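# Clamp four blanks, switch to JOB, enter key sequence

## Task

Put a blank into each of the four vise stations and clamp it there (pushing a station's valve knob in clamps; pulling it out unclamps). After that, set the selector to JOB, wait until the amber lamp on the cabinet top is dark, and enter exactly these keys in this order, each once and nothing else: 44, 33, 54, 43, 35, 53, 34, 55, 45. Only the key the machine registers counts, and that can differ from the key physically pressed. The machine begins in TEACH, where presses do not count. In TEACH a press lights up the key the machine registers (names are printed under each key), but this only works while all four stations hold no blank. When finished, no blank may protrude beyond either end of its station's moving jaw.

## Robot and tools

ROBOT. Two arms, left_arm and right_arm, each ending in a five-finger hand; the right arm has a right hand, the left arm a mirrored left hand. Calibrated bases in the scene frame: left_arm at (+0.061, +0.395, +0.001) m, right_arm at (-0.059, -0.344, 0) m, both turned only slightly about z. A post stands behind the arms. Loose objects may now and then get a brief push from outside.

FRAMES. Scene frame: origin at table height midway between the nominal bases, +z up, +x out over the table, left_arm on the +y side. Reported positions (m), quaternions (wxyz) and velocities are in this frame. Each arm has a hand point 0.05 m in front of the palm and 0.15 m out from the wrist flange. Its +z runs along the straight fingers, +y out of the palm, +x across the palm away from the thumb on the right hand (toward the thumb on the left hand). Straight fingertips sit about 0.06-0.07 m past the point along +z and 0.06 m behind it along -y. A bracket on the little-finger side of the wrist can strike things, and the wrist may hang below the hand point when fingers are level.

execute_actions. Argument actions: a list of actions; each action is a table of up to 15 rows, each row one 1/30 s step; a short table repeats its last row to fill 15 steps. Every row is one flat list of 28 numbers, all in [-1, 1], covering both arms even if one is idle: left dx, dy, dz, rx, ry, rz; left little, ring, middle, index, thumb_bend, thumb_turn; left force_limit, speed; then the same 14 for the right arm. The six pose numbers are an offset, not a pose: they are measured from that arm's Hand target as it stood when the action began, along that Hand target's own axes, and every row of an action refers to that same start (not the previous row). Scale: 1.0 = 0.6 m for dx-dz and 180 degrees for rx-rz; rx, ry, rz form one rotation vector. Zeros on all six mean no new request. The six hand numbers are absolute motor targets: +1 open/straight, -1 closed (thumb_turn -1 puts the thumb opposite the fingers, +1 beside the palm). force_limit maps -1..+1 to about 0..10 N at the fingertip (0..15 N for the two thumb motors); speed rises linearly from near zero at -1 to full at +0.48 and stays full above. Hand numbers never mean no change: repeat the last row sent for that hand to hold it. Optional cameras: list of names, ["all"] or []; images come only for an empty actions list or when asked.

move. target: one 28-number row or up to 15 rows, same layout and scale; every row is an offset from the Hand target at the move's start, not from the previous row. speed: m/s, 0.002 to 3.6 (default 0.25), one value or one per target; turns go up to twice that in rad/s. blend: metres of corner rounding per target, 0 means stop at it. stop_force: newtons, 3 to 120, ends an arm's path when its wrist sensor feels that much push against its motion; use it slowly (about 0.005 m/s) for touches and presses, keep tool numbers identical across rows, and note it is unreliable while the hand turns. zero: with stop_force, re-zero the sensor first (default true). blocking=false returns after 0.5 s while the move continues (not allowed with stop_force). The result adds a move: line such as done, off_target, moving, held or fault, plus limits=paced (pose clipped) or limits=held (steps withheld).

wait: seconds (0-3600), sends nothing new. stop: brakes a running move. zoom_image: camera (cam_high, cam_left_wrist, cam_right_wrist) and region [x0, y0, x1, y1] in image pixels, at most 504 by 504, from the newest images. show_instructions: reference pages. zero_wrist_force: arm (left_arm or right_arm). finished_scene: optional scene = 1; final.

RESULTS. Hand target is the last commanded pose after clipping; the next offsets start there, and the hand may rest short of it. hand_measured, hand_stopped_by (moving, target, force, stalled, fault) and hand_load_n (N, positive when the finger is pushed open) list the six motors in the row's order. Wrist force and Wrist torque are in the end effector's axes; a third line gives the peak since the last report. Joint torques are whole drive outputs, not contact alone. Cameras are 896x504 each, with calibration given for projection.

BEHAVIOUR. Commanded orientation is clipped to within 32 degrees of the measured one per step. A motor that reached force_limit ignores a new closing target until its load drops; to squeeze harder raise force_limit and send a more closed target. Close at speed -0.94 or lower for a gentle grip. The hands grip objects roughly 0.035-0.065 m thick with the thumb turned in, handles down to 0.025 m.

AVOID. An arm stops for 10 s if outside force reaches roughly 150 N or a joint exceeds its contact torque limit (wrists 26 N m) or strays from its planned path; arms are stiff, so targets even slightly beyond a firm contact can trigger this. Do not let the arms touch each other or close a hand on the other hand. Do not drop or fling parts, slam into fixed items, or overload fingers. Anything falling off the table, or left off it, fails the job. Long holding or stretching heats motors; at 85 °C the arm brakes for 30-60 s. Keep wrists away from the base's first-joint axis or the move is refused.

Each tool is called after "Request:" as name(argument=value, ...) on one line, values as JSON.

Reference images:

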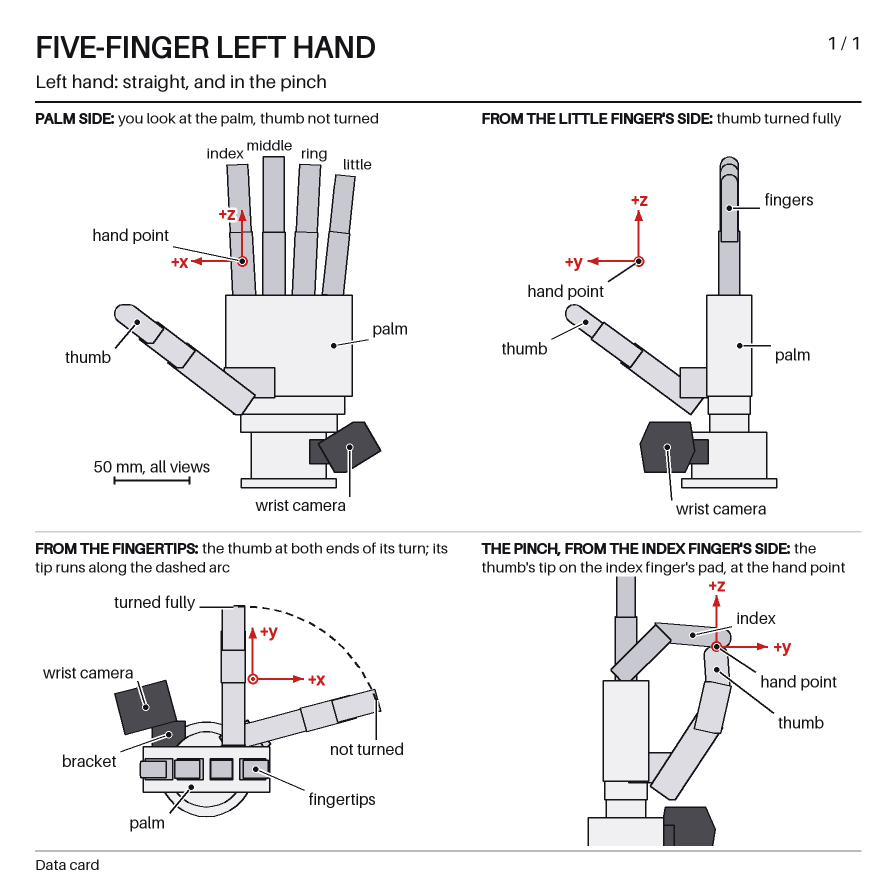

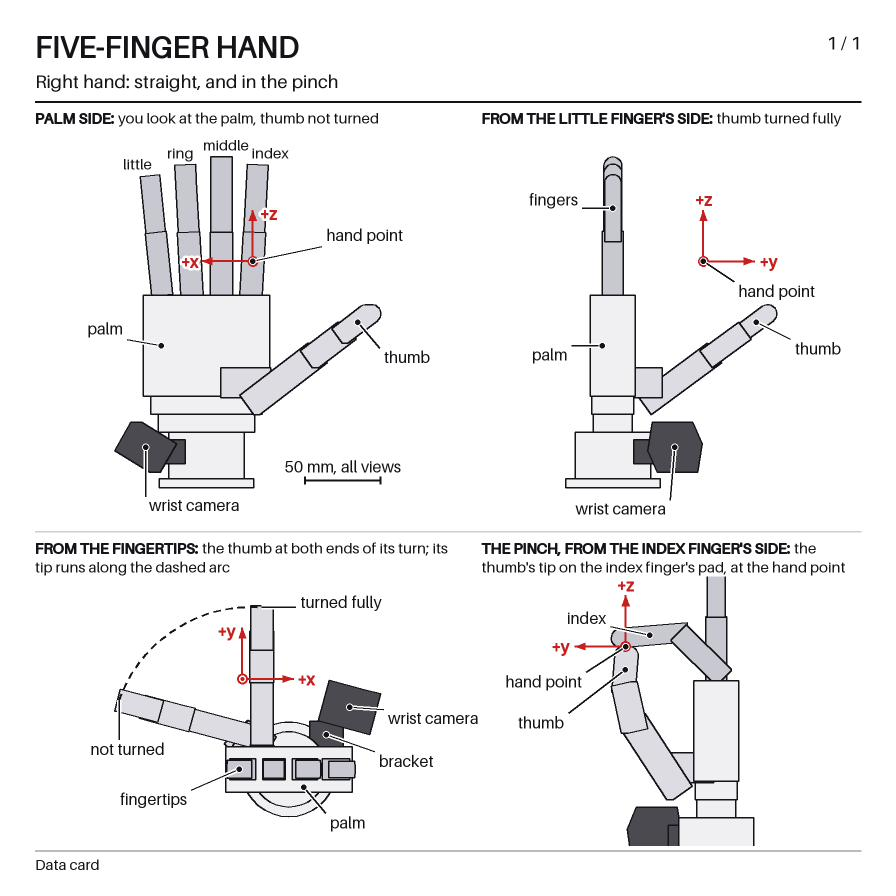

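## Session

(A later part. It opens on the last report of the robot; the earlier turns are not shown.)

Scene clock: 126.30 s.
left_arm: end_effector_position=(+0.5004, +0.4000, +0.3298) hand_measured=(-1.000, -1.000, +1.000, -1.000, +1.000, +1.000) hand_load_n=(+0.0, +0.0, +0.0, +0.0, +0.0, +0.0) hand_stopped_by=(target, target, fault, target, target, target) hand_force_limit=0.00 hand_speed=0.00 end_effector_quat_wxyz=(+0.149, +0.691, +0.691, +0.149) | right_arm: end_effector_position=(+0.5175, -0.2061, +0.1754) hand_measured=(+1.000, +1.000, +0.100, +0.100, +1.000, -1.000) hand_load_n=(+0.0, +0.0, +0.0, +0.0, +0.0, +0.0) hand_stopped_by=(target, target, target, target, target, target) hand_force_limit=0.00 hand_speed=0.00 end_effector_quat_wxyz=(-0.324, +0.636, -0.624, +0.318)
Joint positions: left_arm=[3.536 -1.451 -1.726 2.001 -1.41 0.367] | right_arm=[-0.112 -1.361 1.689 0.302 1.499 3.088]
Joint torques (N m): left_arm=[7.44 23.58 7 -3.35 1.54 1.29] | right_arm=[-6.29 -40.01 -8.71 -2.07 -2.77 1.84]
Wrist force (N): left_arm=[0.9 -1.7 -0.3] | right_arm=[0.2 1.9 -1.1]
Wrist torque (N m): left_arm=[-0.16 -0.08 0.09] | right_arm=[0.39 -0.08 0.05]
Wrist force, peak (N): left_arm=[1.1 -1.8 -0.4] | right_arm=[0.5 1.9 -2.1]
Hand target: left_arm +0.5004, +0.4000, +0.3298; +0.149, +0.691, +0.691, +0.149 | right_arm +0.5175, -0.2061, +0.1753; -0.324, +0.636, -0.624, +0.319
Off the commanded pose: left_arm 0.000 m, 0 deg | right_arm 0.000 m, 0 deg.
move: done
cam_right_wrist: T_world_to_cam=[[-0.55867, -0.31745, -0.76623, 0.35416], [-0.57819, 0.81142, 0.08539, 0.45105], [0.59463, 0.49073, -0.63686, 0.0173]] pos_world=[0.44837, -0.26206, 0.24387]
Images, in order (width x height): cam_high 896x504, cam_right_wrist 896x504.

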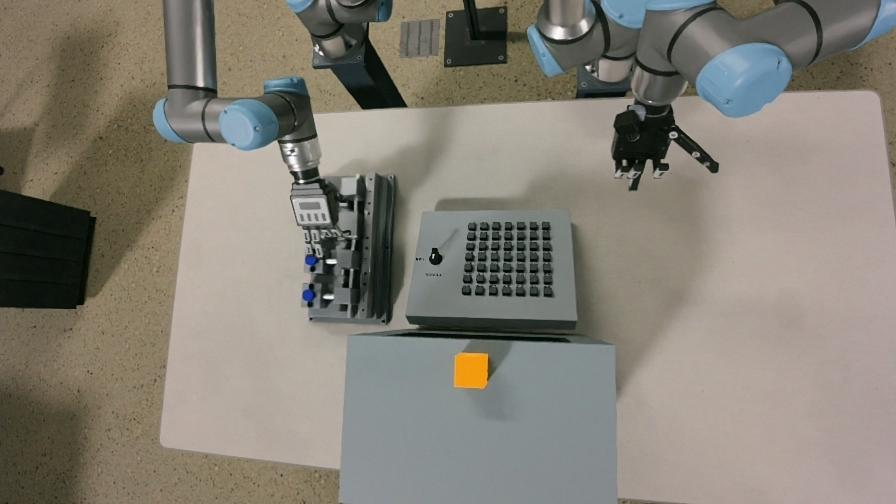

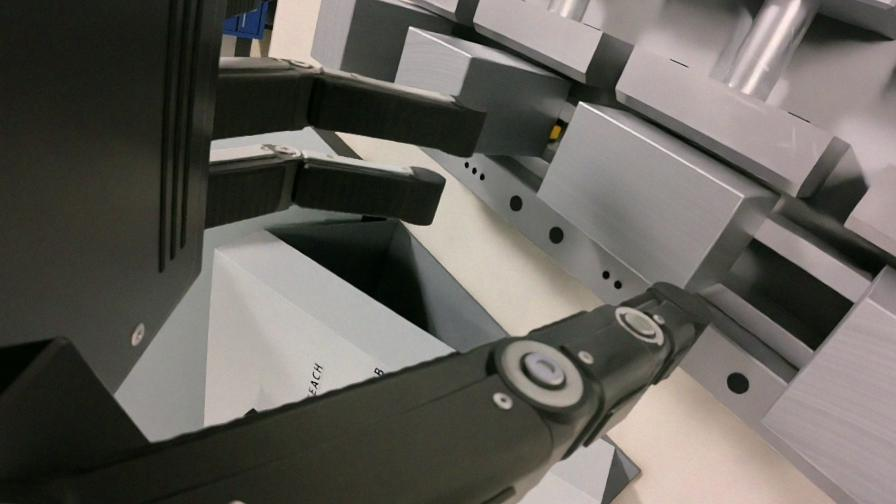

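Request:
move(target=[[0,0,0,0,0,0,-1,-1,-1,-1,1,1,0,0, 0,-0.054,-0.039,0,0,0,-1,-1,-1,1,1,1,0,0],[0,0,0,0,0,0,-1,-1,-1,-1,1,1,0,0, 0.1895,-0.0062,-0.1472,-0.3,0,0,-1,-1,-1,1,1,1,0,0],[0,0,0,0,0,0,-1,-1,-1,-1,1,1,0,0, 0.1895,0.0545,-0.1032,-0.3,0,0,-1,-1,-1,1,1,1,0,0]], speed=[0.2,0.3,0.15], blend=[0.02,0.01,0], cameras=["cam_right_wrist","cam_high"])

Request:
zoom_image(camera="cam_high", region=[280, 180, 400, 330])

Scene clock: 130.23 s.
left_arm: end_effector_position=(+0.5004, +0.4000, +0.3298) hand_measured=(-1.000, -1.000, +1.000, -1.000, +1.000, +1.000) hand_load_n=(+0.0, +0.0, +0.0, +0.0, +0.0, +0.0) hand_stopped_by=(target, target, fault, target, target, target) hand_force_limit=0.00 hand_speed=0.00 end_effector_quat_wxyz=(+0.149, +0.691, +0.691, +0.149) | right_arm: end_effector_position=(+0.4502, -0.3210, +0.1855) hand_measured=(-1.000, -1.000, -1.000, +1.000, +1.000, +1.000) hand_load_n=(+0.0, +0.0, +0.0, +0.0, +0.0, +0.0) hand_stopped_by=(target, target, target, target, target, target) hand_force_limit=0.00 hand_speed=0.00 end_effector_quat_wxyz=(+0.000, +0.713, -0.701, +0.000)
Joint positions: left_arm=[3.536 -1.451 -1.726 2.001 -1.41 0.367] | right_arm=[-0.288 -0.896 1.045 1.421 1.572 2.876]
Joint torques (N m): left_arm=[7.66 23.55 6.88 -3.4 1.49 1.18] | right_arm=[-6.72 -35.49 -6.15 0.37 2.85 -2.49]
Wrist force (N): left_arm=[0.4 -1.8 -0.4] | right_arm=[0.1 1.3 -1.2]
Wrist torque (N m): left_arm=[-0.18 -0.01 0.06] | right_arm=[0.09 0.00 0.19]
Wrist force, peak (N): left_arm=[0.9 -2.0 -0.6] | right_arm=[0.2 2.8 -0.5]
Hand target: left_arm +0.5004, +0.4000, +0.3298; +0.149, +0.691, +0.691, +0.149 | right_arm +0.4502, -0.3210, +0.1854; +0.000, +0.713, -0.701, +0.000
Off the commanded pose: left_arm 0.000 m, 0 deg | right_arm 0.000 m, 0 deg.
move: done
cam_right_wrist: T_world_to_cam=[[-0.94619, -0.32354, 0.00596, 0.31703], [-0.2762, 0.81707, 0.50608, 0.29235], [-0.16861, 0.4772, -0.86247, 0.50128]] pos_world=[0.46524, -0.37551, 0.28249]
Images, in order (width x height): cam_high 896x504, cam_right_wrist 896x504.

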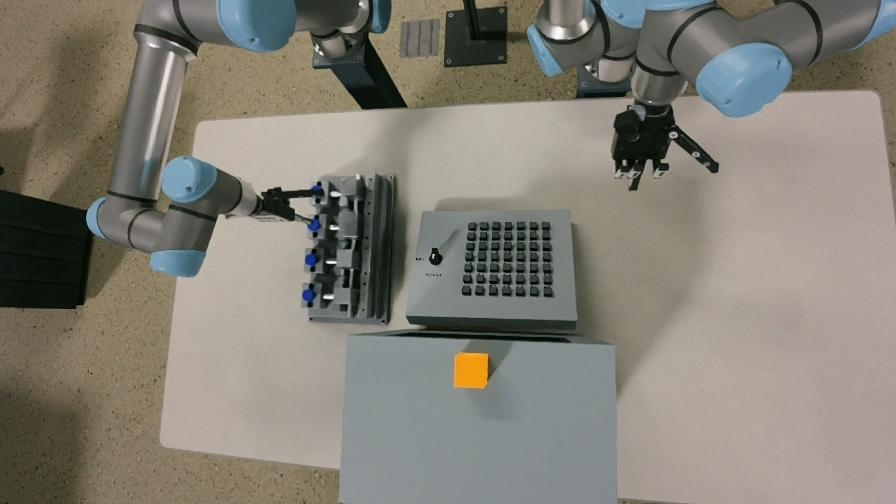

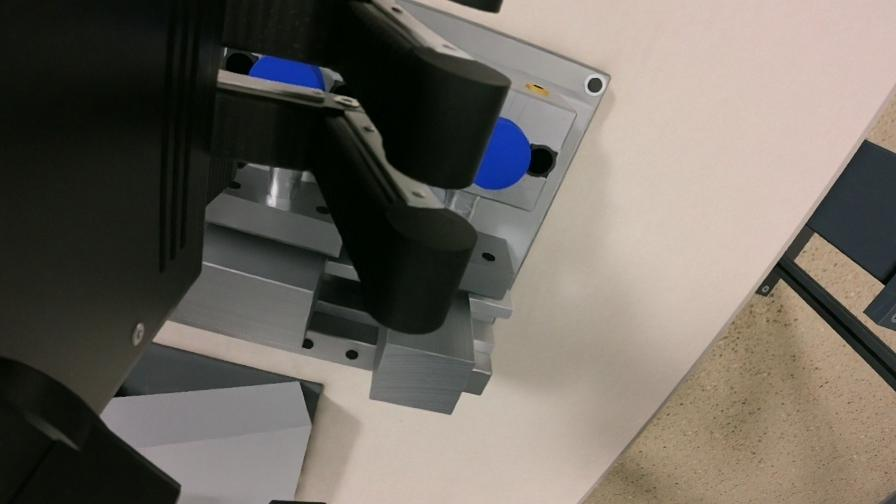

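Scaled by 3.360 from the camera's image (finer frame: 1280x720).

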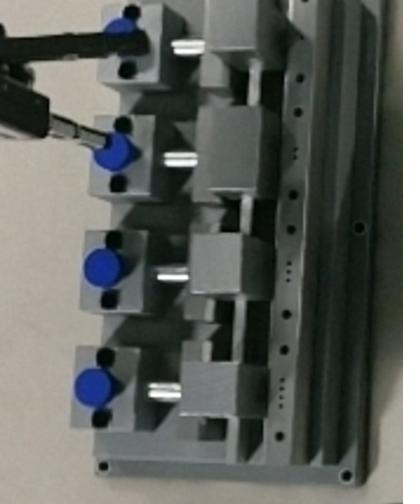

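Request:
move(target=[0,0,0,0,0,0,-1,-1,-1,-1,1,1,0,0, 0,0,0.0833,0,0,0,-1,-1,-1,1,1,1,0,0], speed=0.02, stop_force=12, cameras=["cam_right_wrist","cam_high"])

Request:
zoom_image(camera="cam_high", region=[280, 180, 400, 330])

Scene clock: 132.47 s.
left_arm: end_effector_position=(+0.5004, +0.4000, +0.3298) hand_measured=(-1.000, -1.000, +1.000, -1.000, +1.000, +1.000) hand_load_n=(+0.0, +0.0, +0.0, +0.0, +0.0, +0.0) hand_stopped_by=(target, target, fault, target, target, target) hand_force_limit=0.00 hand_speed=0.00 end_effector_quat_wxyz=(+0.149, +0.691, +0.691, +0.149) | right_arm: end_effector_position=(+0.4502, -0.3210, +0.1683) hand_measured=(-1.000, -1.000, -1.000, +1.000, +1.000, +1.000) hand_load_n=(+0.0, +0.0, +0.0, +0.0, +0.0, +0.0) hand_stopped_by=(target, target, target, target, target, target) hand_force_limit=0.00 hand_speed=0.00 end_effector_quat_wxyz=(+0.000, +0.713, -0.701, +0.000)
Joint positions: left_arm=[3.536 -1.451 -1.726 2.001 -1.41 0.367] | right_arm=[-0.288 -0.888 1.077 1.382 1.572 2.876]
Joint torques (N m): left_arm=[7.51 23.77 7.25 -3.42 1.53 1.22] | right_arm=[-2.86 -57.77 -32.67 5 2.78 -2.31]
Wrist force (N): left_arm=[0.3 -1.6 -0.3] | right_arm=[0.2 1.1 -1.3]
Wrist torque (N m): left_arm=[-0.16 0.02 0.05] | right_arm=[0.06 -0.03 0.17]
Wrist force, peak (N): left_arm=[0.9 -2.1 -0.3] | right_arm=[-0.6 0.7 -14.7]
Hand target: left_arm +0.5004, +0.4000, +0.3298; +0.149, +0.691, +0.691, +0.149 | right_arm +0.4502, -0.3210, +0.1683; +0.000, +0.713, -0.701, +0.000 (not the last commanded pose)
Off the commanded pose: left_arm 0.000 m, 0 deg | right_arm 0.033 m, 0 deg.
move: contact (right_arm)
cam_right_wrist: T_world_to_cam=[[-0.94619, -0.32355, 0.00596, 0.31713], [-0.2762, 0.81707, 0.50608, 0.30106], [-0.16861, 0.4772, -0.86247, 0.48644]] pos_world=[0.46524, -0.37551, 0.26529]
Images, in order (width x height): cam_high 896x504, cam_right_wrist 896x504.

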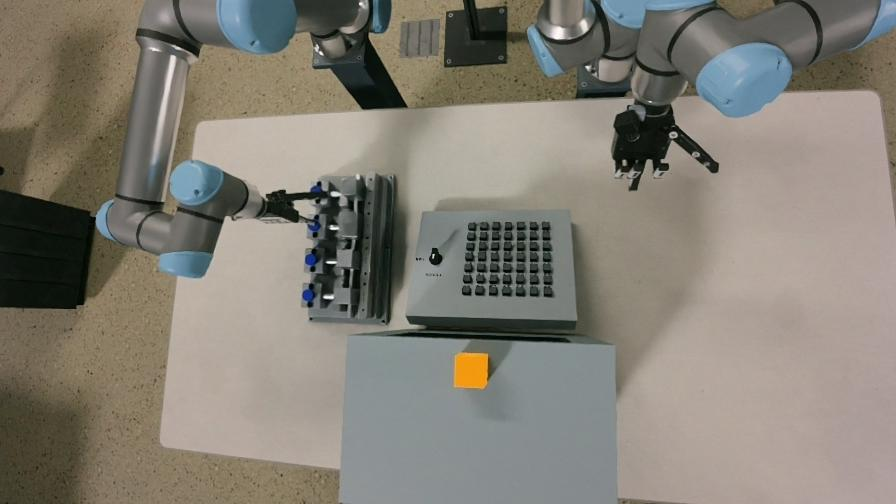

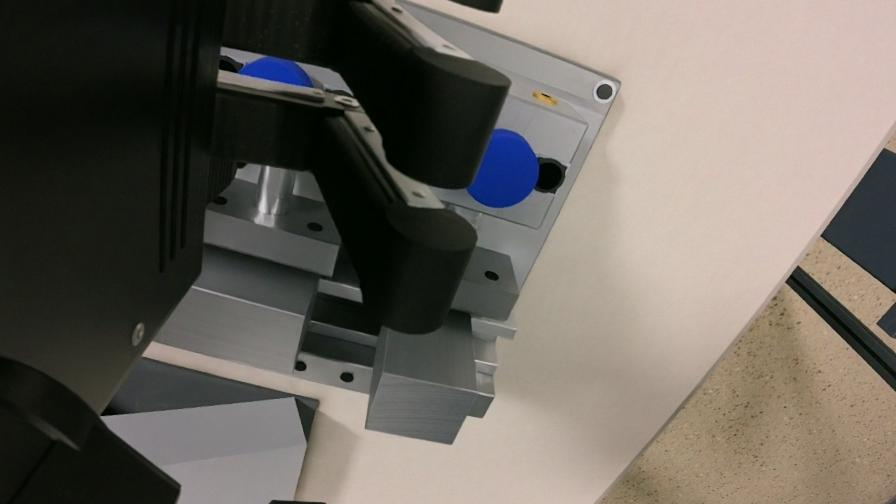

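Scaled by 3.360 from the camera's image (finer frame: 1280x720).

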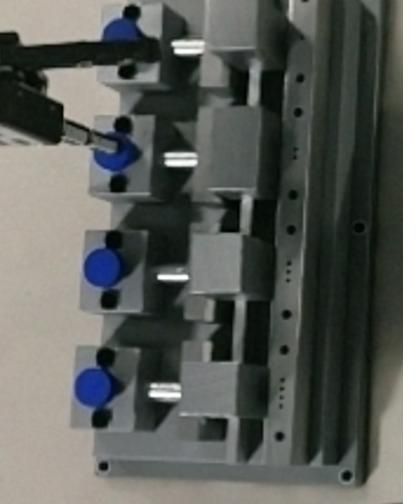

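Request:
move(target=[0,0,0.0333,0,0,0,-1,-1,-1,1,1,1,0,0, 0,0,0.0333,0,0,0,-1,-1,-1,1,1,1,0,0], speed=0.02, stop_force=25, cameras=["cam_high"])

Request:
zoom_image(camera="cam_high", region=[280, 180, 400, 330])

Scene clock: 134.57 s.
left_arm: end_effector_position=(+0.5087, +0.4000, +0.3116) hand_measured=(-1.000, -1.000, +1.000, +1.000, +1.000, +1.000) hand_load_n=(+0.0, +0.5, +0.0, +0.0, +0.0, +0.0) hand_stopped_by=(target, target, fault, target, target, target) hand_force_limit=0.00 hand_speed=0.00 end_effector_quat_wxyz=(+0.149, +0.691, +0.691, +0.149) | right_arm: end_effector_position=(+0.4502, -0.3210, +0.1632) hand_measured=(-1.000, -1.000, -1.000, +1.000, +1.000, +1.000) hand_load_n=(+0.0, +0.0, +0.0, +0.0, +0.0, +0.0) hand_stopped_by=(target, target, target, target, target, target) hand_force_limit=0.00 hand_speed=0.00 end_effector_quat_wxyz=(+0.000, +0.713, -0.701, +0.000)
Joint positions: left_arm=[3.524 -1.476 -1.75 2.051 -1.415 0.355] | right_arm=[-0.288 -0.885 1.085 1.37 1.572 2.876]
Joint torques (N m): left_arm=[-6.55 4.67 6.76 0.32 -0.89 -1.61] | right_arm=[-0.93 -46.16 -24.72 2.6 2.88 -2.21]
Wrist force (N): left_arm=[0.7 -1.5 -0.7] | right_arm=[0.2 0.8 -22.6]
Wrist torque (N m): left_arm=[-0.12 -0.05 0.13] | right_arm=[1.35 0.19 0.17]
Wrist force, peak (N): left_arm=[0.8 -2.4 -0.2] | right_arm=[-0.5 -0.2 -43.1]
Hand target: left_arm +0.5087, +0.4000, +0.3116; +0.149, +0.691, +0.691, +0.149 | right_arm +0.4502, -0.3210, +0.1632; +0.000, +0.713, -0.701, +0.000 (not the last commanded pose)
Off the commanded pose: left_arm 0.000 m, 0 deg | right_arm 0.015 m, 0 deg.
move: contact (right_arm)

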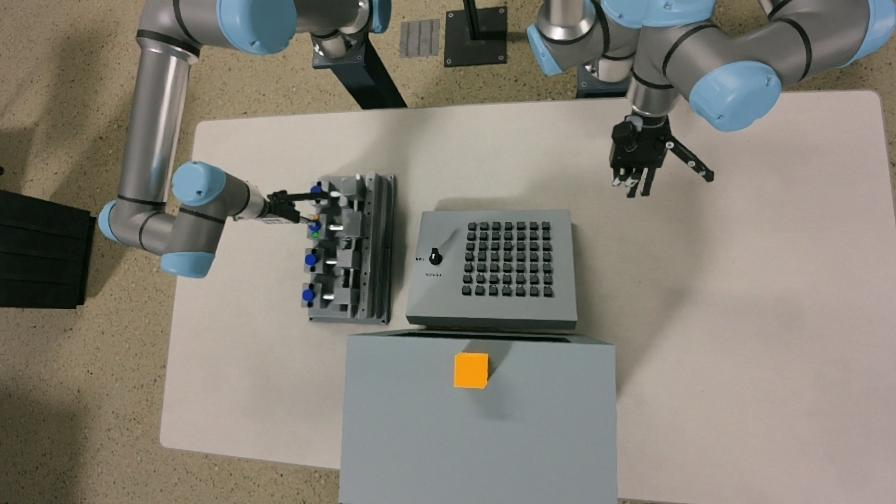

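Scaled by 3.360 from the camera's image (finer frame: 1280x720).

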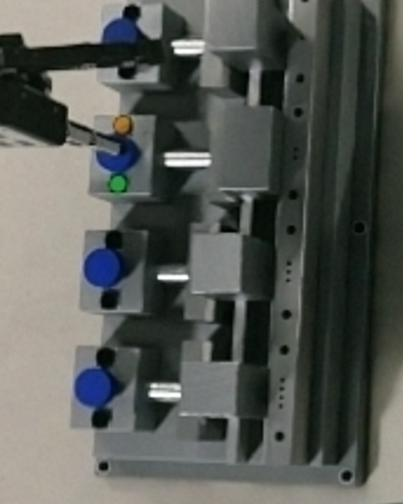

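Request:
move(target=[0,0,0,0,0,0,-1,-1,-1,-1,1,1,0,0, 0,0,-0.05,0,0,0,-1,-1,-1,1,1,1,0,0], speed=0.1, cameras=["cam_high","cam_right_wrist"])

Request:
zoom_image(camera="cam_high", region=[290, 170, 390, 270])

Request:
zoom_image(camera="cam_right_wrist", region=[180, 20, 540, 380])

Scene clock: 135.73 s.
left_arm: end_effector_position=(+0.5087, +0.4000, +0.3116) hand_measured=(-1.000, -1.000, +1.000, -1.000, +1.000, +1.000) hand_load_n=(+0.0, +0.0, +0.0, +0.0, +0.0, +0.0) hand_stopped_by=(target, target, fault, target, target, target) hand_force_limit=0.00 hand_speed=0.00 end_effector_quat_wxyz=(+0.149, +0.691, +0.691, +0.149) | right_arm: end_effector_position=(+0.4502, -0.3210, +0.1932) hand_measured=(-1.000, -1.000, -1.000, +1.000, +1.000, +1.000) hand_load_n=(+0.0, +0.0, +0.0, +0.0, +0.0, +0.0) hand_stopped_by=(target, target, target, target, target, target) hand_force_limit=0.00 hand_speed=0.00 end_effector_quat_wxyz=(+0.000, +0.713, -0.701, +0.000)
Joint positions: left_arm=[3.524 -1.476 -1.75 2.051 -1.415 0.355] | right_arm=[-0.288 -0.899 1.031 1.439 1.572 2.876]
Joint torques (N m): left_arm=[-6.16 4.69 8.3 -0.55 -0.61 -1.36] | right_arm=[3.61 -56.8 -31.72 5.17 -0.36 0.44]
Wrist force (N): left_arm=[0.9 -1.7 -0.5] | right_arm=[0.5 1.5 -1.4]
Wrist torque (N m): left_arm=[-0.16 -0.08 0.15] | right_arm=[0.15 -0.08 0.23]
Wrist force, peak (N): left_arm=[0.6 -2.1 -0.5] | right_arm=[0.1 0.8 -22.6]
Hand target: left_arm +0.5087, +0.4000, +0.3116; +0.149, +0.691, +0.691, +0.149 | right_arm +0.4502, -0.3210, +0.1932; +0.000, +0.713, -0.701, +0.000
Off the commanded pose: left_arm 0.000 m, 0 deg | right_arm 0.000 m, 0 deg.
move: done
cam_right_wrist: T_world_to_cam=[[-0.9462, -0.32352, 0.00598, 0.31699], [-0.27617, 0.81708, 0.50607, 0.28845], [-0.16861, 0.4772, -0.86247, 0.50792]] pos_world=[0.46524, -0.37551, 0.29019]

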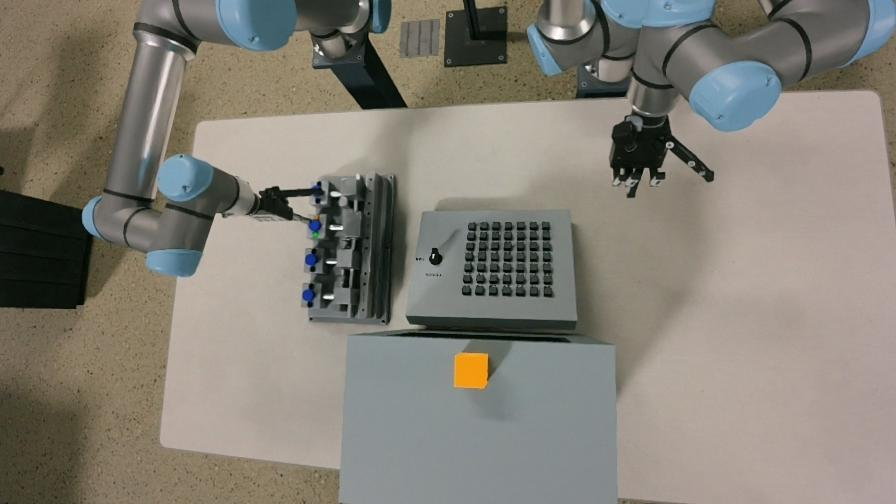

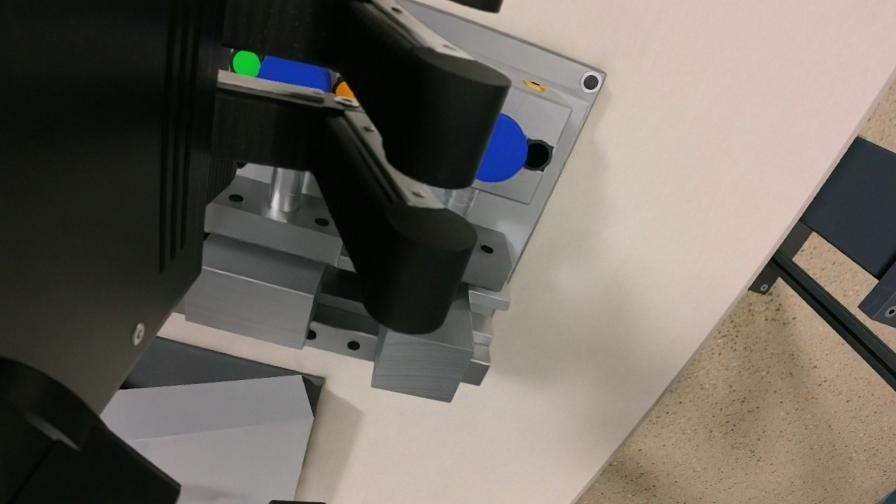

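Scaled by 5.040 from the camera's image (finer frame: 1280x720).

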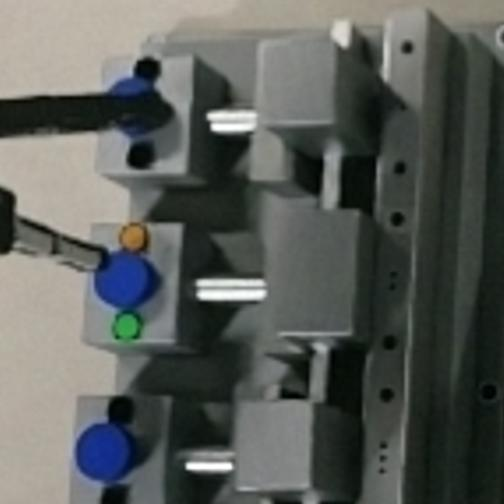

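Scaled by 1.400 from the camera's image (finer frame: 1280x720).

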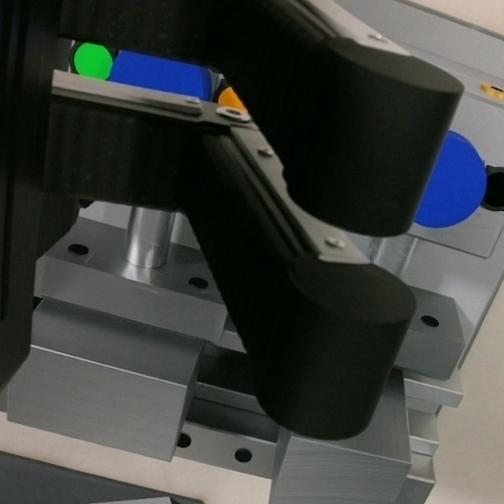

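Request:
move(target=[[0,0,0,0,0,0,-1,-1,-1,-1,1,1,0,0, 0.006,-0.1403,0,0,0,0,-1,-1,-1,1,1,1,0,0],[0,0,0,0,0,0,-1,-1,-1,-1,1,1,0,0, 0.006,-0.1403,0.0337,0,0,0,-1,-1,-1,1,1,1,0,0]], speed=[0.2,0.1], blend=[0.005,0])

Request:
move(target=[0,0,0,0,0,0,-1,-1,-1,-1,1,1,0,0, 0,0,0.0333,0,0,0,-1,-1,-1,1,1,1,0,0], speed=0.012, stop_force=24, cameras=["cam_high"])

Request:
zoom_image(camera="cam_high", region=[280, 180, 400, 330])

Scene clock: 137.30 s.
left_arm: end_effector_position=(+0.5087, +0.4000, +0.3116) hand_measured=(-1.000, -1.000, +1.000, -1.000, +1.000, +1.000) hand_load_n=(+0.0, +0.0, +0.0, +0.0, +0.5, +0.0) hand_stopped_by=(target, target, fault, target, target, target) hand_force_limit=0.00 hand_speed=0.00 end_effector_quat_wxyz=(+0.149, +0.691, +0.691, +0.149) | right_arm: end_effector_position=(+0.5344, -0.3231, +0.1731) hand_measured=(-1.000, -1.000, -1.000, +1.000, +1.000, +1.000) hand_load_n=(+0.0, +0.0, +0.0, +0.0, +0.0, +0.0) hand_stopped_by=(target, target, target, target, target, target) hand_force_limit=0.00 hand_speed=0.00 end_effector_quat_wxyz=(+0.000, +0.713, -0.701, +0.000)
Joint positions: left_arm=[3.524 -1.476 -1.75 2.051 -1.415 0.355] | right_arm=[-0.259 -0.612 0.569 1.613 1.572 2.905]
Joint torques (N m): left_arm=[-5.16 5.37 9.87 -1.88 -0.03 -1.11] | right_arm=[7.97 -45.09 -31.94 4.88 2.91 1.98]
Wrist force (N): left_arm=[0.7 -1.8 -0.3] | right_arm=[0.5 1.1 -1.3]
Wrist torque (N m): left_arm=[-0.20 -0.05 0.15] | right_arm=[0.10 -0.09 0.10]
Wrist force, peak (N): left_arm=[0.9 -2.1 -0.5] | right_arm=[0.5 2.1 -1.8]
Hand target: left_arm +0.5087, +0.4000, +0.3116; +0.149, +0.691, +0.691, +0.149 | right_arm +0.5344, -0.3231, +0.1730; +0.000, +0.713, -0.701, +0.000
Off the commanded pose: left_arm 0.000 m, 0 deg | right_arm 0.000 m, 0 deg.
move: done

Scene clock: 139.13 s.
left_arm: end_effector_position=(+0.5087, +0.4000, +0.3116) hand_measured=(-1.000, -1.000, +1.000, -1.000, +1.000, +1.000) hand_load_n=(+0.0, +0.0, +0.0, +0.0, +0.0, +0.0) hand_stopped_by=(target, target, fault, target, target, target) hand_force_limit=0.00 hand_speed=0.00 end_effector_quat_wxyz=(+0.149, +0.691, +0.691, +0.149) | right_arm: end_effector_position=(+0.5344, -0.3231, +0.1635) hand_measured=(-1.000, -1.000, -1.000, +1.000, +1.000, +1.000) hand_load_n=(+0.0, +0.0, +0.0, +0.0, +0.0, +0.0) hand_stopped_by=(target, target, target, target, target, target) hand_force_limit=0.00 hand_speed=0.00 end_effector_quat_wxyz=(+0.000, +0.713, -0.701, +0.000)
Joint positions: left_arm=[3.524 -1.476 -1.75 2.051 -1.415 0.355] | right_arm=[-0.259 -0.613 0.596 1.588 1.572 2.905]
Joint torques (N m): left_arm=[-4.48 5.84 12.21 -3.04 0.45 -0.92] | right_arm=[6.65 -28.93 -24.71 2.37 2.86 1.51]
Wrist force (N): left_arm=[0.8 -1.7 -0.4] | right_arm=[0.1 0.6 -24.9]
Wrist torque (N m): left_arm=[-0.17 -0.07 0.15] | right_arm=[1.47 0.23 0.08]
Wrist force, peak (N): left_arm=[0.8 -2.1 -0.6] | right_arm=[-0.3 0.1 -35.0]
Hand target: left_arm +0.5087, +0.4000, +0.3116; +0.149, +0.691, +0.691, +0.149 | right_arm +0.5344, -0.3231, +0.1634; +0.000, +0.713, -0.701, +0.000 (not the last commanded pose)
Off the commanded pose: left_arm 0.000 m, 0 deg | right_arm 0.010 m, 0 deg.
move: contact (right_arm)

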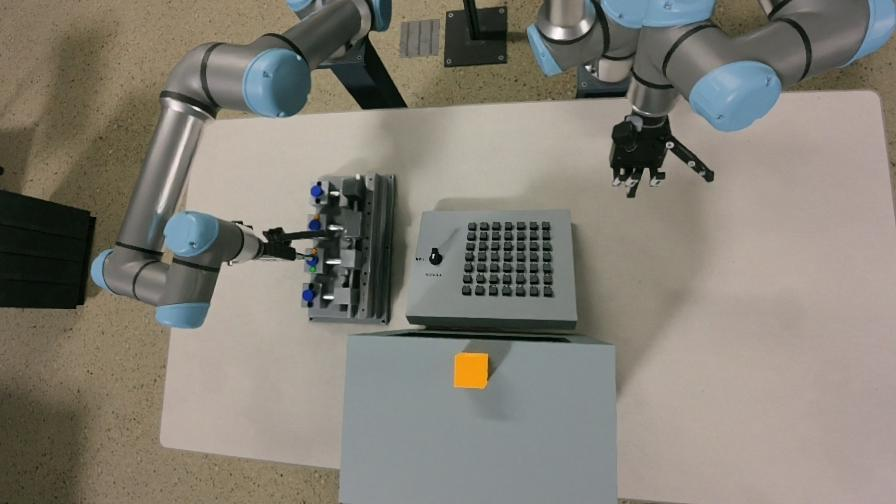

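Scaled by 3.360 from the camera's image (finer frame: 1280x720).

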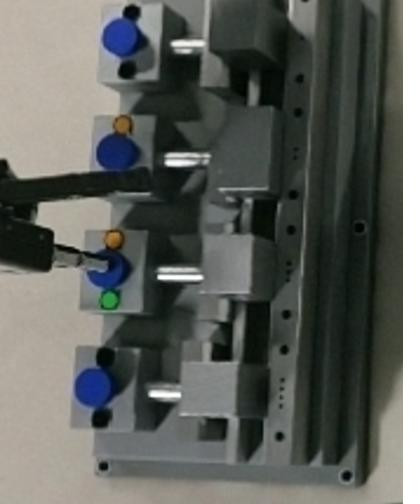

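Request:
move(target=[[0,0,0,0,0,0,-1,-1,-1,-1,1,1,0,0, 0,0,-0.05,0,0,0,-1,-1,-1,1,1,1,0,0],[0,0,0,0,0,0,-1,-1,-1,-1,1,1,0,0, 0.0038,-0.1137,-0.0075,0.1111,0,0,-1,-1,-1,1,1,1,0,0],[0,0,0,0,0,0,-1,-1,-1,-1,1,1,0,0, 0.0038,-0.1137,0.0225,0.1111,0,0,-1,-1,-1,1,1,1,0,0]], speed=[0.15,0.2,0.1], blend=[0.005,0.005,0], cameras=["cam_high"])

Request:
zoom_image(camera="cam_high", region=[280, 180, 400, 330])

Scene clock: 141.47 s.
left_arm: end_effector_position=(+0.5087, +0.4000, +0.3116) hand_measured=(-1.000, -1.000, +1.000, -1.000, +1.000, +1.000) hand_load_n=(+0.0, +0.0, +0.0, +0.0, +0.0, +0.0) hand_stopped_by=(target, target, fault, target, target, target) hand_force_limit=0.00 hand_speed=0.00 end_effector_quat_wxyz=(+0.149, +0.691, +0.691, +0.149) | right_arm: end_effector_position=(+0.6026, -0.3242, +0.1500) hand_measured=(-1.000, -1.000, -1.000, +1.000, +1.000, +1.000) hand_load_n=(+0.5, +0.0, +0.0, +0.0, +0.0, +0.0) hand_stopped_by=(target, target, target, target, target, target) hand_force_limit=0.00 hand_speed=0.00 end_effector_quat_wxyz=(-0.124, +0.702, -0.690, +0.122)
Joint positions: left_arm=[3.524 -1.476 -1.75 2.051 -1.415 0.355] | right_arm=[-0.271 -0.716 0.723 1.225 1.488 2.908]
Joint torques (N m): left_arm=[-3.44 5.92 14.74 -2.94 0.84 -0.48] | right_arm=[-6.21 -63.56 -6.21 -0.44 -2.96 1.87]
Wrist force (N): left_arm=[0.6 -1.5 -0.7] | right_arm=[0.5 1.8 -1.2]
Wrist torque (N m): left_arm=[-0.14 -0.05 0.12] | right_arm=[0.28 -0.09 0.07]
Wrist force, peak (N): left_arm=[1.0 -2.2 -0.5] | right_arm=[0.0 0.5 -25.3]
Hand target: left_arm +0.5087, +0.4000, +0.3116; +0.149, +0.691, +0.691, +0.149 | right_arm +0.6026, -0.3242, +0.1500; -0.124, +0.702, -0.690, +0.122
Off the commanded pose: left_arm 0.000 m, 0 deg | right_arm 0.000 m, 0 deg.
move: done

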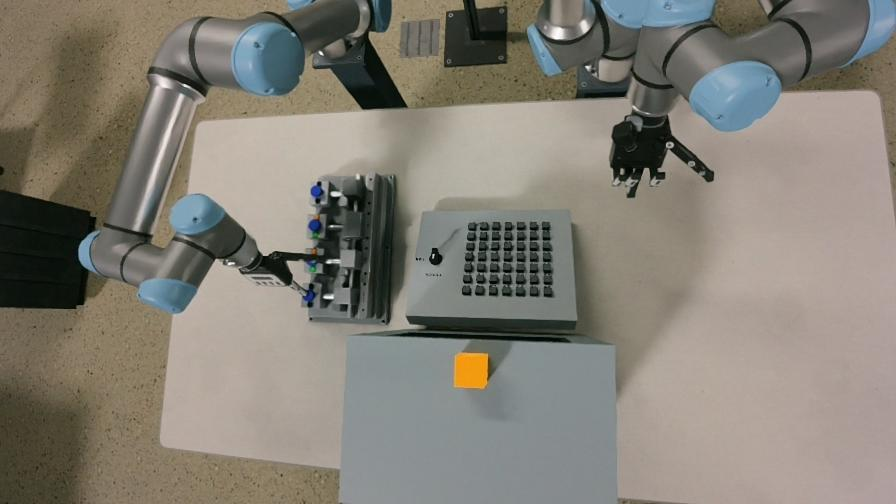

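Scaled by 3.360 from the camera's image (finer frame: 1280x720).

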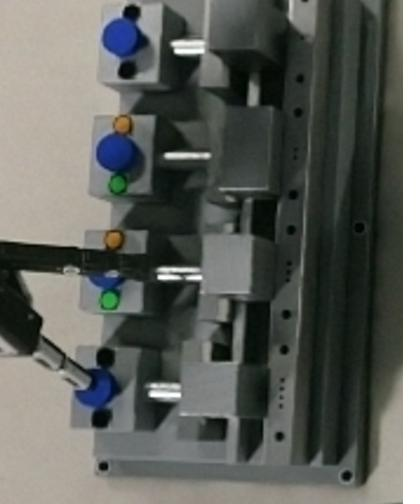

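Request:
move(target=[0,0,0,0,0,0,-1,-1,-1,-1,1,1,0,0, 0,0.0103,0.0282,0,0,0,-1,-1,-1,1,1,1,0,0], speed=0.012, stop_force=24, cameras=["cam_high"])

Request:
zoom_image(camera="cam_high", region=[280, 180, 400, 330])

Scene clock: 143.60 s.
left_arm: end_effector_position=(+0.5087, +0.4000, +0.3116) hand_measured=(-1.000, -1.000, +1.000, -1.000, +1.000, +1.000) hand_load_n=(+0.0, +0.0, +0.0, +0.0, +0.0, +0.5) hand_stopped_by=(target, target, fault, target, target, target) hand_force_limit=0.00 hand_speed=0.00 end_effector_quat_wxyz=(+0.149, +0.691, +0.691, +0.149) | right_arm: end_effector_position=(+0.6026, -0.3242, +0.1401) hand_measured=(-1.000, -1.000, -1.000, +1.000, +1.000, +1.000) hand_load_n=(+0.0, +0.0, +0.0, +0.0, +0.5, +0.0) hand_stopped_by=(target, target, target, target, target, target) hand_force_limit=0.00 hand_speed=0.00 end_effector_quat_wxyz=(-0.124, +0.702, -0.690, +0.122)
Joint positions: left_arm=[3.524 -1.476 -1.75 2.051 -1.415 0.355] | right_arm=[-0.271 -0.716 0.747 1.2 1.488 2.908]
Joint torques (N m): left_arm=[-2.52 6.41 17.68 -2.99 0.88 -0.2] | right_arm=[-1.75 -29.11 -25.57 2.04 -1.94 0.98]
Wrist force (N): left_arm=[0.8 -1.5 -0.5] | right_arm=[0.5 -0.1 -24.6]
Wrist torque (N m): left_arm=[-0.14 -0.07 0.14] | right_arm=[1.52 0.20 0.02]
Wrist force, peak (N): left_arm=[1.2 -2.1 -0.5] | right_arm=[0.3 -0.6 -35.0]
Hand target: left_arm +0.5087, +0.4000, +0.3116; +0.149, +0.691, +0.691, +0.149 | right_arm +0.6026, -0.3242, +0.1401; -0.124, +0.702, -0.690, +0.122 (not the last commanded pose)
Off the commanded pose: left_arm 0.000 m, 0 deg | right_arm 0.008 m, 0 deg.
move: contact (right_arm)

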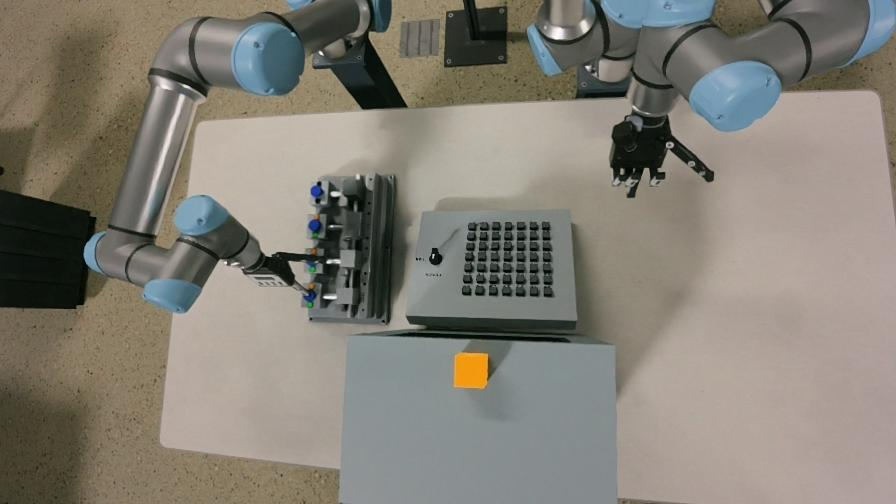

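Scaled by 3.360 from the camera's image (finer frame: 1280x720).

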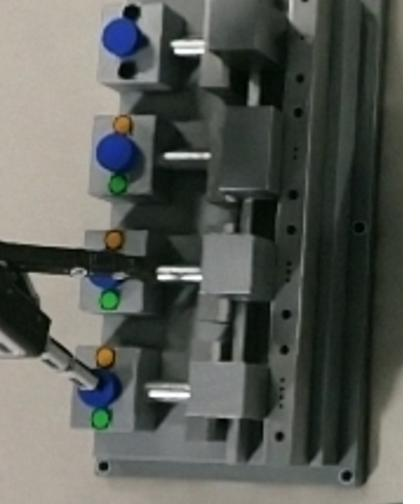

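Request:
move(target=[[0,0,0,0,0,0,-1,-1,-1,-1,1,1,0,0, 0,-0.0171,-0.047,0,0,0,-1,-1,-1,1,1,1,0,0],[0,0,0,0,0,0,-1,-1,-1,-1,1,1,0,0, -0.0148,0.383,-0.1927,0,0,0,-1,-1,-1,1,1,1,0,0],[0,0,0,0,0,0,-1,-1,-1,-1,1,1,0,0, -0.0148,0.3945,-0.1613,0,0,0,-1,-1,-1,1,1,1,0,0]], speed=[0.15,0.3,0.1], blend=[0.005,0.005,0])

Request:
move(target=[0,0,0,0,0,0,-1,-1,-1,-1,1,1,0,0, 0,0.0103,0.0282,0,0,0,-1,-1,-1,1,1,1,0,0], speed=0.012, stop_force=24, cameras=["cam_high"])

Request:
zoom_image(camera="cam_high", region=[280, 160, 400, 330])

Scene clock: 145.90 s.
left_arm: end_effector_position=(+0.5087, +0.4000, +0.3116) hand_measured=(-1.000, -1.000, +1.000, -1.000, +1.000, +1.000) hand_load_n=(+0.0, +0.0, +0.0, +0.0, +0.0, +0.0) hand_stopped_by=(target, target, fault, target, target, target) hand_force_limit=0.00 hand_speed=0.00 end_effector_quat_wxyz=(+0.149, +0.691, +0.691, +0.149) | right_arm: end_effector_position=(+0.3470, -0.3198, +0.1501) hand_measured=(-1.000, -1.000, -1.000, +1.000, +1.000, +1.000) hand_load_n=(+0.5, +0.0, +0.0, +0.0, -0.5, +0.0) hand_stopped_by=(target, target, target, target, target, target) hand_force_limit=0.00 hand_speed=0.00 end_effector_quat_wxyz=(-0.124, +0.702, -0.690, +0.122)
Joint positions: left_arm=[3.524 -1.476 -1.75 2.051 -1.415 0.355] | right_arm=[-0.42 -1.377 1.747 0.877 1.439 2.765]
Joint torques (N m): left_arm=[-1.01 6.84 20.33 -3.04 0.8 0.26] | right_arm=[-6.48 -37.74 -5.82 0.1 -2.94 -2.33]
Wrist force (N): left_arm=[0.6 -1.9 -0.4] | right_arm=[0.3 1.6 -1.5]
Wrist torque (N m): left_arm=[-0.21 -0.05 0.14] | right_arm=[0.25 -0.06 0.17]
Wrist force, peak (N): left_arm=[0.8 -2.1 -0.7] | right_arm=[0.3 -0.1 -24.7]
Hand target: left_arm +0.5087, +0.4000, +0.3116; +0.149, +0.691, +0.691, +0.149 | right_arm +0.3470, -0.3198, +0.1501; -0.124, +0.702, -0.690, +0.122
Off the commanded pose: left_arm 0.000 m, 0 deg | right_arm 0.000 m, 0 deg.
move: done

Scene clock: 148.03 s.
left_arm: end_effector_position=(+0.5087, +0.4000, +0.3116) hand_measured=(-1.000, -1.000, +1.000, -1.000, +1.000, +1.000) hand_load_n=(+0.0, +0.0, +0.0, +0.0, +0.0, +0.0) hand_stopped_by=(target, target, fault, target, target, target) hand_force_limit=0.00 hand_speed=0.00 end_effector_quat_wxyz=(+0.149, +0.691, +0.691, +0.149) | right_arm: end_effector_position=(+0.3470, -0.3198, +0.1392) hand_measured=(-1.000, -1.000, -1.000, +1.000, +1.000, +1.000) hand_load_n=(+0.0, +0.0, +0.0, +0.0, -0.5, +0.0) hand_stopped_by=(target, target, target, target, target, target) hand_force_limit=0.00 hand_speed=0.00 end_effector_quat_wxyz=(-0.124, +0.702, -0.690, +0.122)
Joint positions: left_arm=[3.524 -1.476 -1.75 2.051 -1.415 0.355] | right_arm=[-0.42 -1.367 1.765 0.849 1.439 2.765]
Joint torques (N m): left_arm=[-0.41 7.03 22.82 -3 0.93 0.55] | right_arm=[-3.46 -27.8 -25.09 1.84 -1.45 -2.08]
Wrist force (N): left_arm=[0.7 -1.9 -0.5] | right_arm=[1.1 -0.2 -27.5]
Wrist torque (N m): left_arm=[-0.19 -0.06 0.15] | right_arm=[1.71 0.26 0.20]
Wrist force, peak (N): left_arm=[1.1 -2.0 -0.6] | right_arm=[0.8 -1.4 -40.7]
Hand target: left_arm +0.5087, +0.4000, +0.3116; +0.149, +0.691, +0.691, +0.149 | right_arm +0.3470, -0.3198, +0.1392; -0.124, +0.702, -0.690, +0.122 (not the last commanded pose)
Off the commanded pose: left_arm 0.000 m, 0 deg | right_arm 0.007 m, 0 deg.
move: contact (right_arm)

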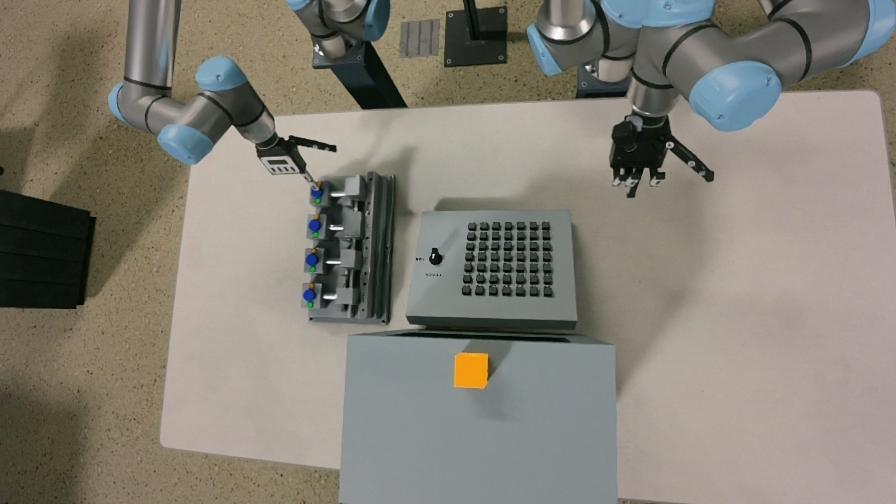

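Scaled by 2.965 from the camera's image (finer frame: 1280x720).

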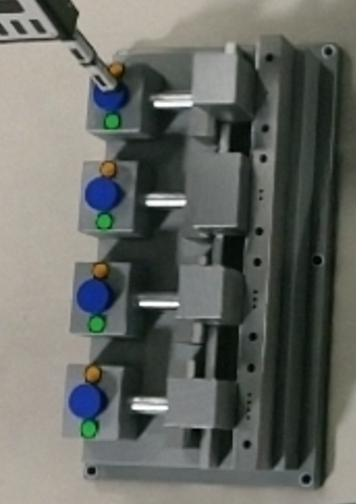

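Request:
move(target=[[0,0,0,0,0,0,-1,-1,-1,-1,1,1,0,0, 0,-0.0456,-0.1253,0,0,0,-1,-1,-1,1,1,1,0,0],[0,0,0,0,0,0,-1,-1,-1,-1,1,1,0,0, -0.2545,-0.0728,-0.163,0.2463,-0.0885,-0.0965,-1,-1,-1,1,1,1,0,0],[0,0,0,0,0,0,-1,-1,-1,-1,1,1,0,0, -0.2545,-0.0728,-0.163,0.2463,-0.0885,-0.0965,1,1,1,1,1,1,0,0]], speed=[0.15,0.3,0.1], blend=[0.01,0,0], cameras=["all"])

Scene clock: 152.97 s.
left_arm: end_effector_position=(+0.5087, +0.4000, +0.3116) hand_measured=(-1.000, -1.000, +1.000, -1.000, +1.000, +1.000) hand_load_n=(+0.0, +0.0, +0.0, +0.0, +0.0, +0.0) hand_stopped_by=(target, target, fault, target, target, target) hand_force_limit=0.00 hand_speed=0.00 end_effector_quat_wxyz=(+0.149, +0.691, +0.691, +0.149) | right_arm: end_effector_position=(+0.3519, -0.1669, +0.2459) hand_measured=(+1.000, +1.000, +1.000, +1.000, +1.000, +1.000) hand_load_n=(-0.5, +0.0, +0.0, +0.0, +0.0, +0.0) hand_stopped_by=(target, target, target, target, target, target) hand_force_limit=0.00 hand_speed=0.00 end_effector_quat_wxyz=(-0.450, +0.708, -0.460, +0.293)
Joint positions: left_arm=[3.524 -1.476 -1.75 2.051 -1.415 0.355] | right_arm=[-0.334 -1.863 2.063 0.353 0.938 2.791]
Joint torques (N m): left_arm=[2.2 8.43 23.19 -2.96 0.9 1.3] | right_arm=[6.75 -19.85 -9.8 -1.77 -3.12 2.07]
Wrist force (N): left_arm=[0.6 -1.7 -0.4] | right_arm=[0.0 1.5 -0.6]
Wrist torque (N m): left_arm=[-0.17 -0.04 0.15] | right_arm=[0.30 -0.05 0.02]
Wrist force, peak (N): left_arm=[0.7 -2.2 -0.9] | right_arm=[1.0 -0.4 -27.8]
Hand target: left_arm +0.5087, +0.4000, +0.3116; +0.149, +0.691, +0.691, +0.149 | right_arm +0.3519, -0.1669, +0.2459; -0.450, +0.708, -0.460, +0.293
Off the commanded pose: left_arm 0.000 m, 0 deg | right_arm 0.000 m, 0 deg.
move: done
cam_left_wrist: T_world_to_cam=[[-0.89897, 0.25159, -0.35855, 0.46486], [0.00397, 0.82323, 0.56769, -0.51073], [0.43799, 0.50892, -0.74106, -0.07847]] pos_world=[0.4543, 0.34343, 0.39847]
cam_right_wrist: T_world_to_cam=[[-0.2483, -0.44677, -0.8595, 0.22026], [-0.85459, 0.51881, -0.0228, 0.39252], [0.4561, 0.72886, -0.51062, 0.19891]] pos_world=[0.29941, -0.25021, 0.29983]

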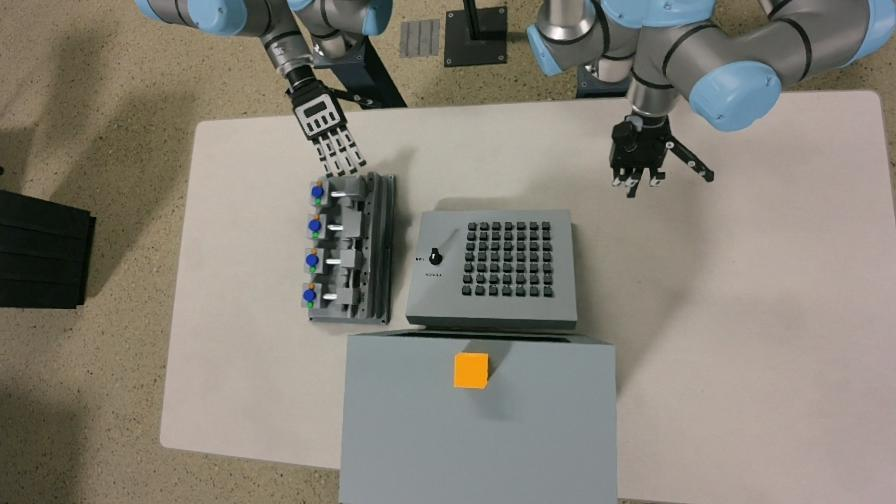

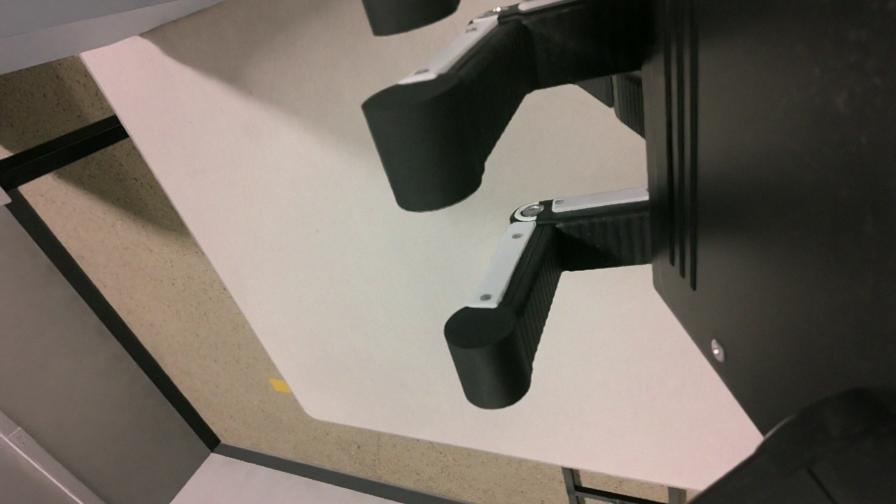

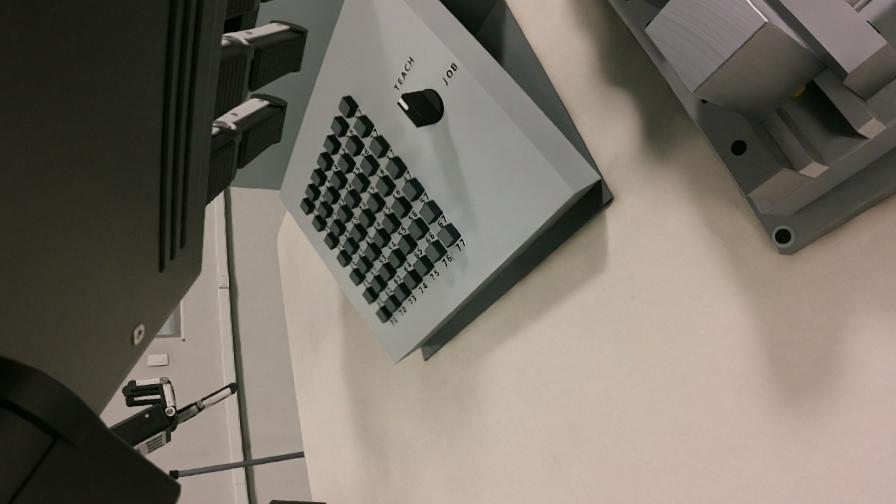

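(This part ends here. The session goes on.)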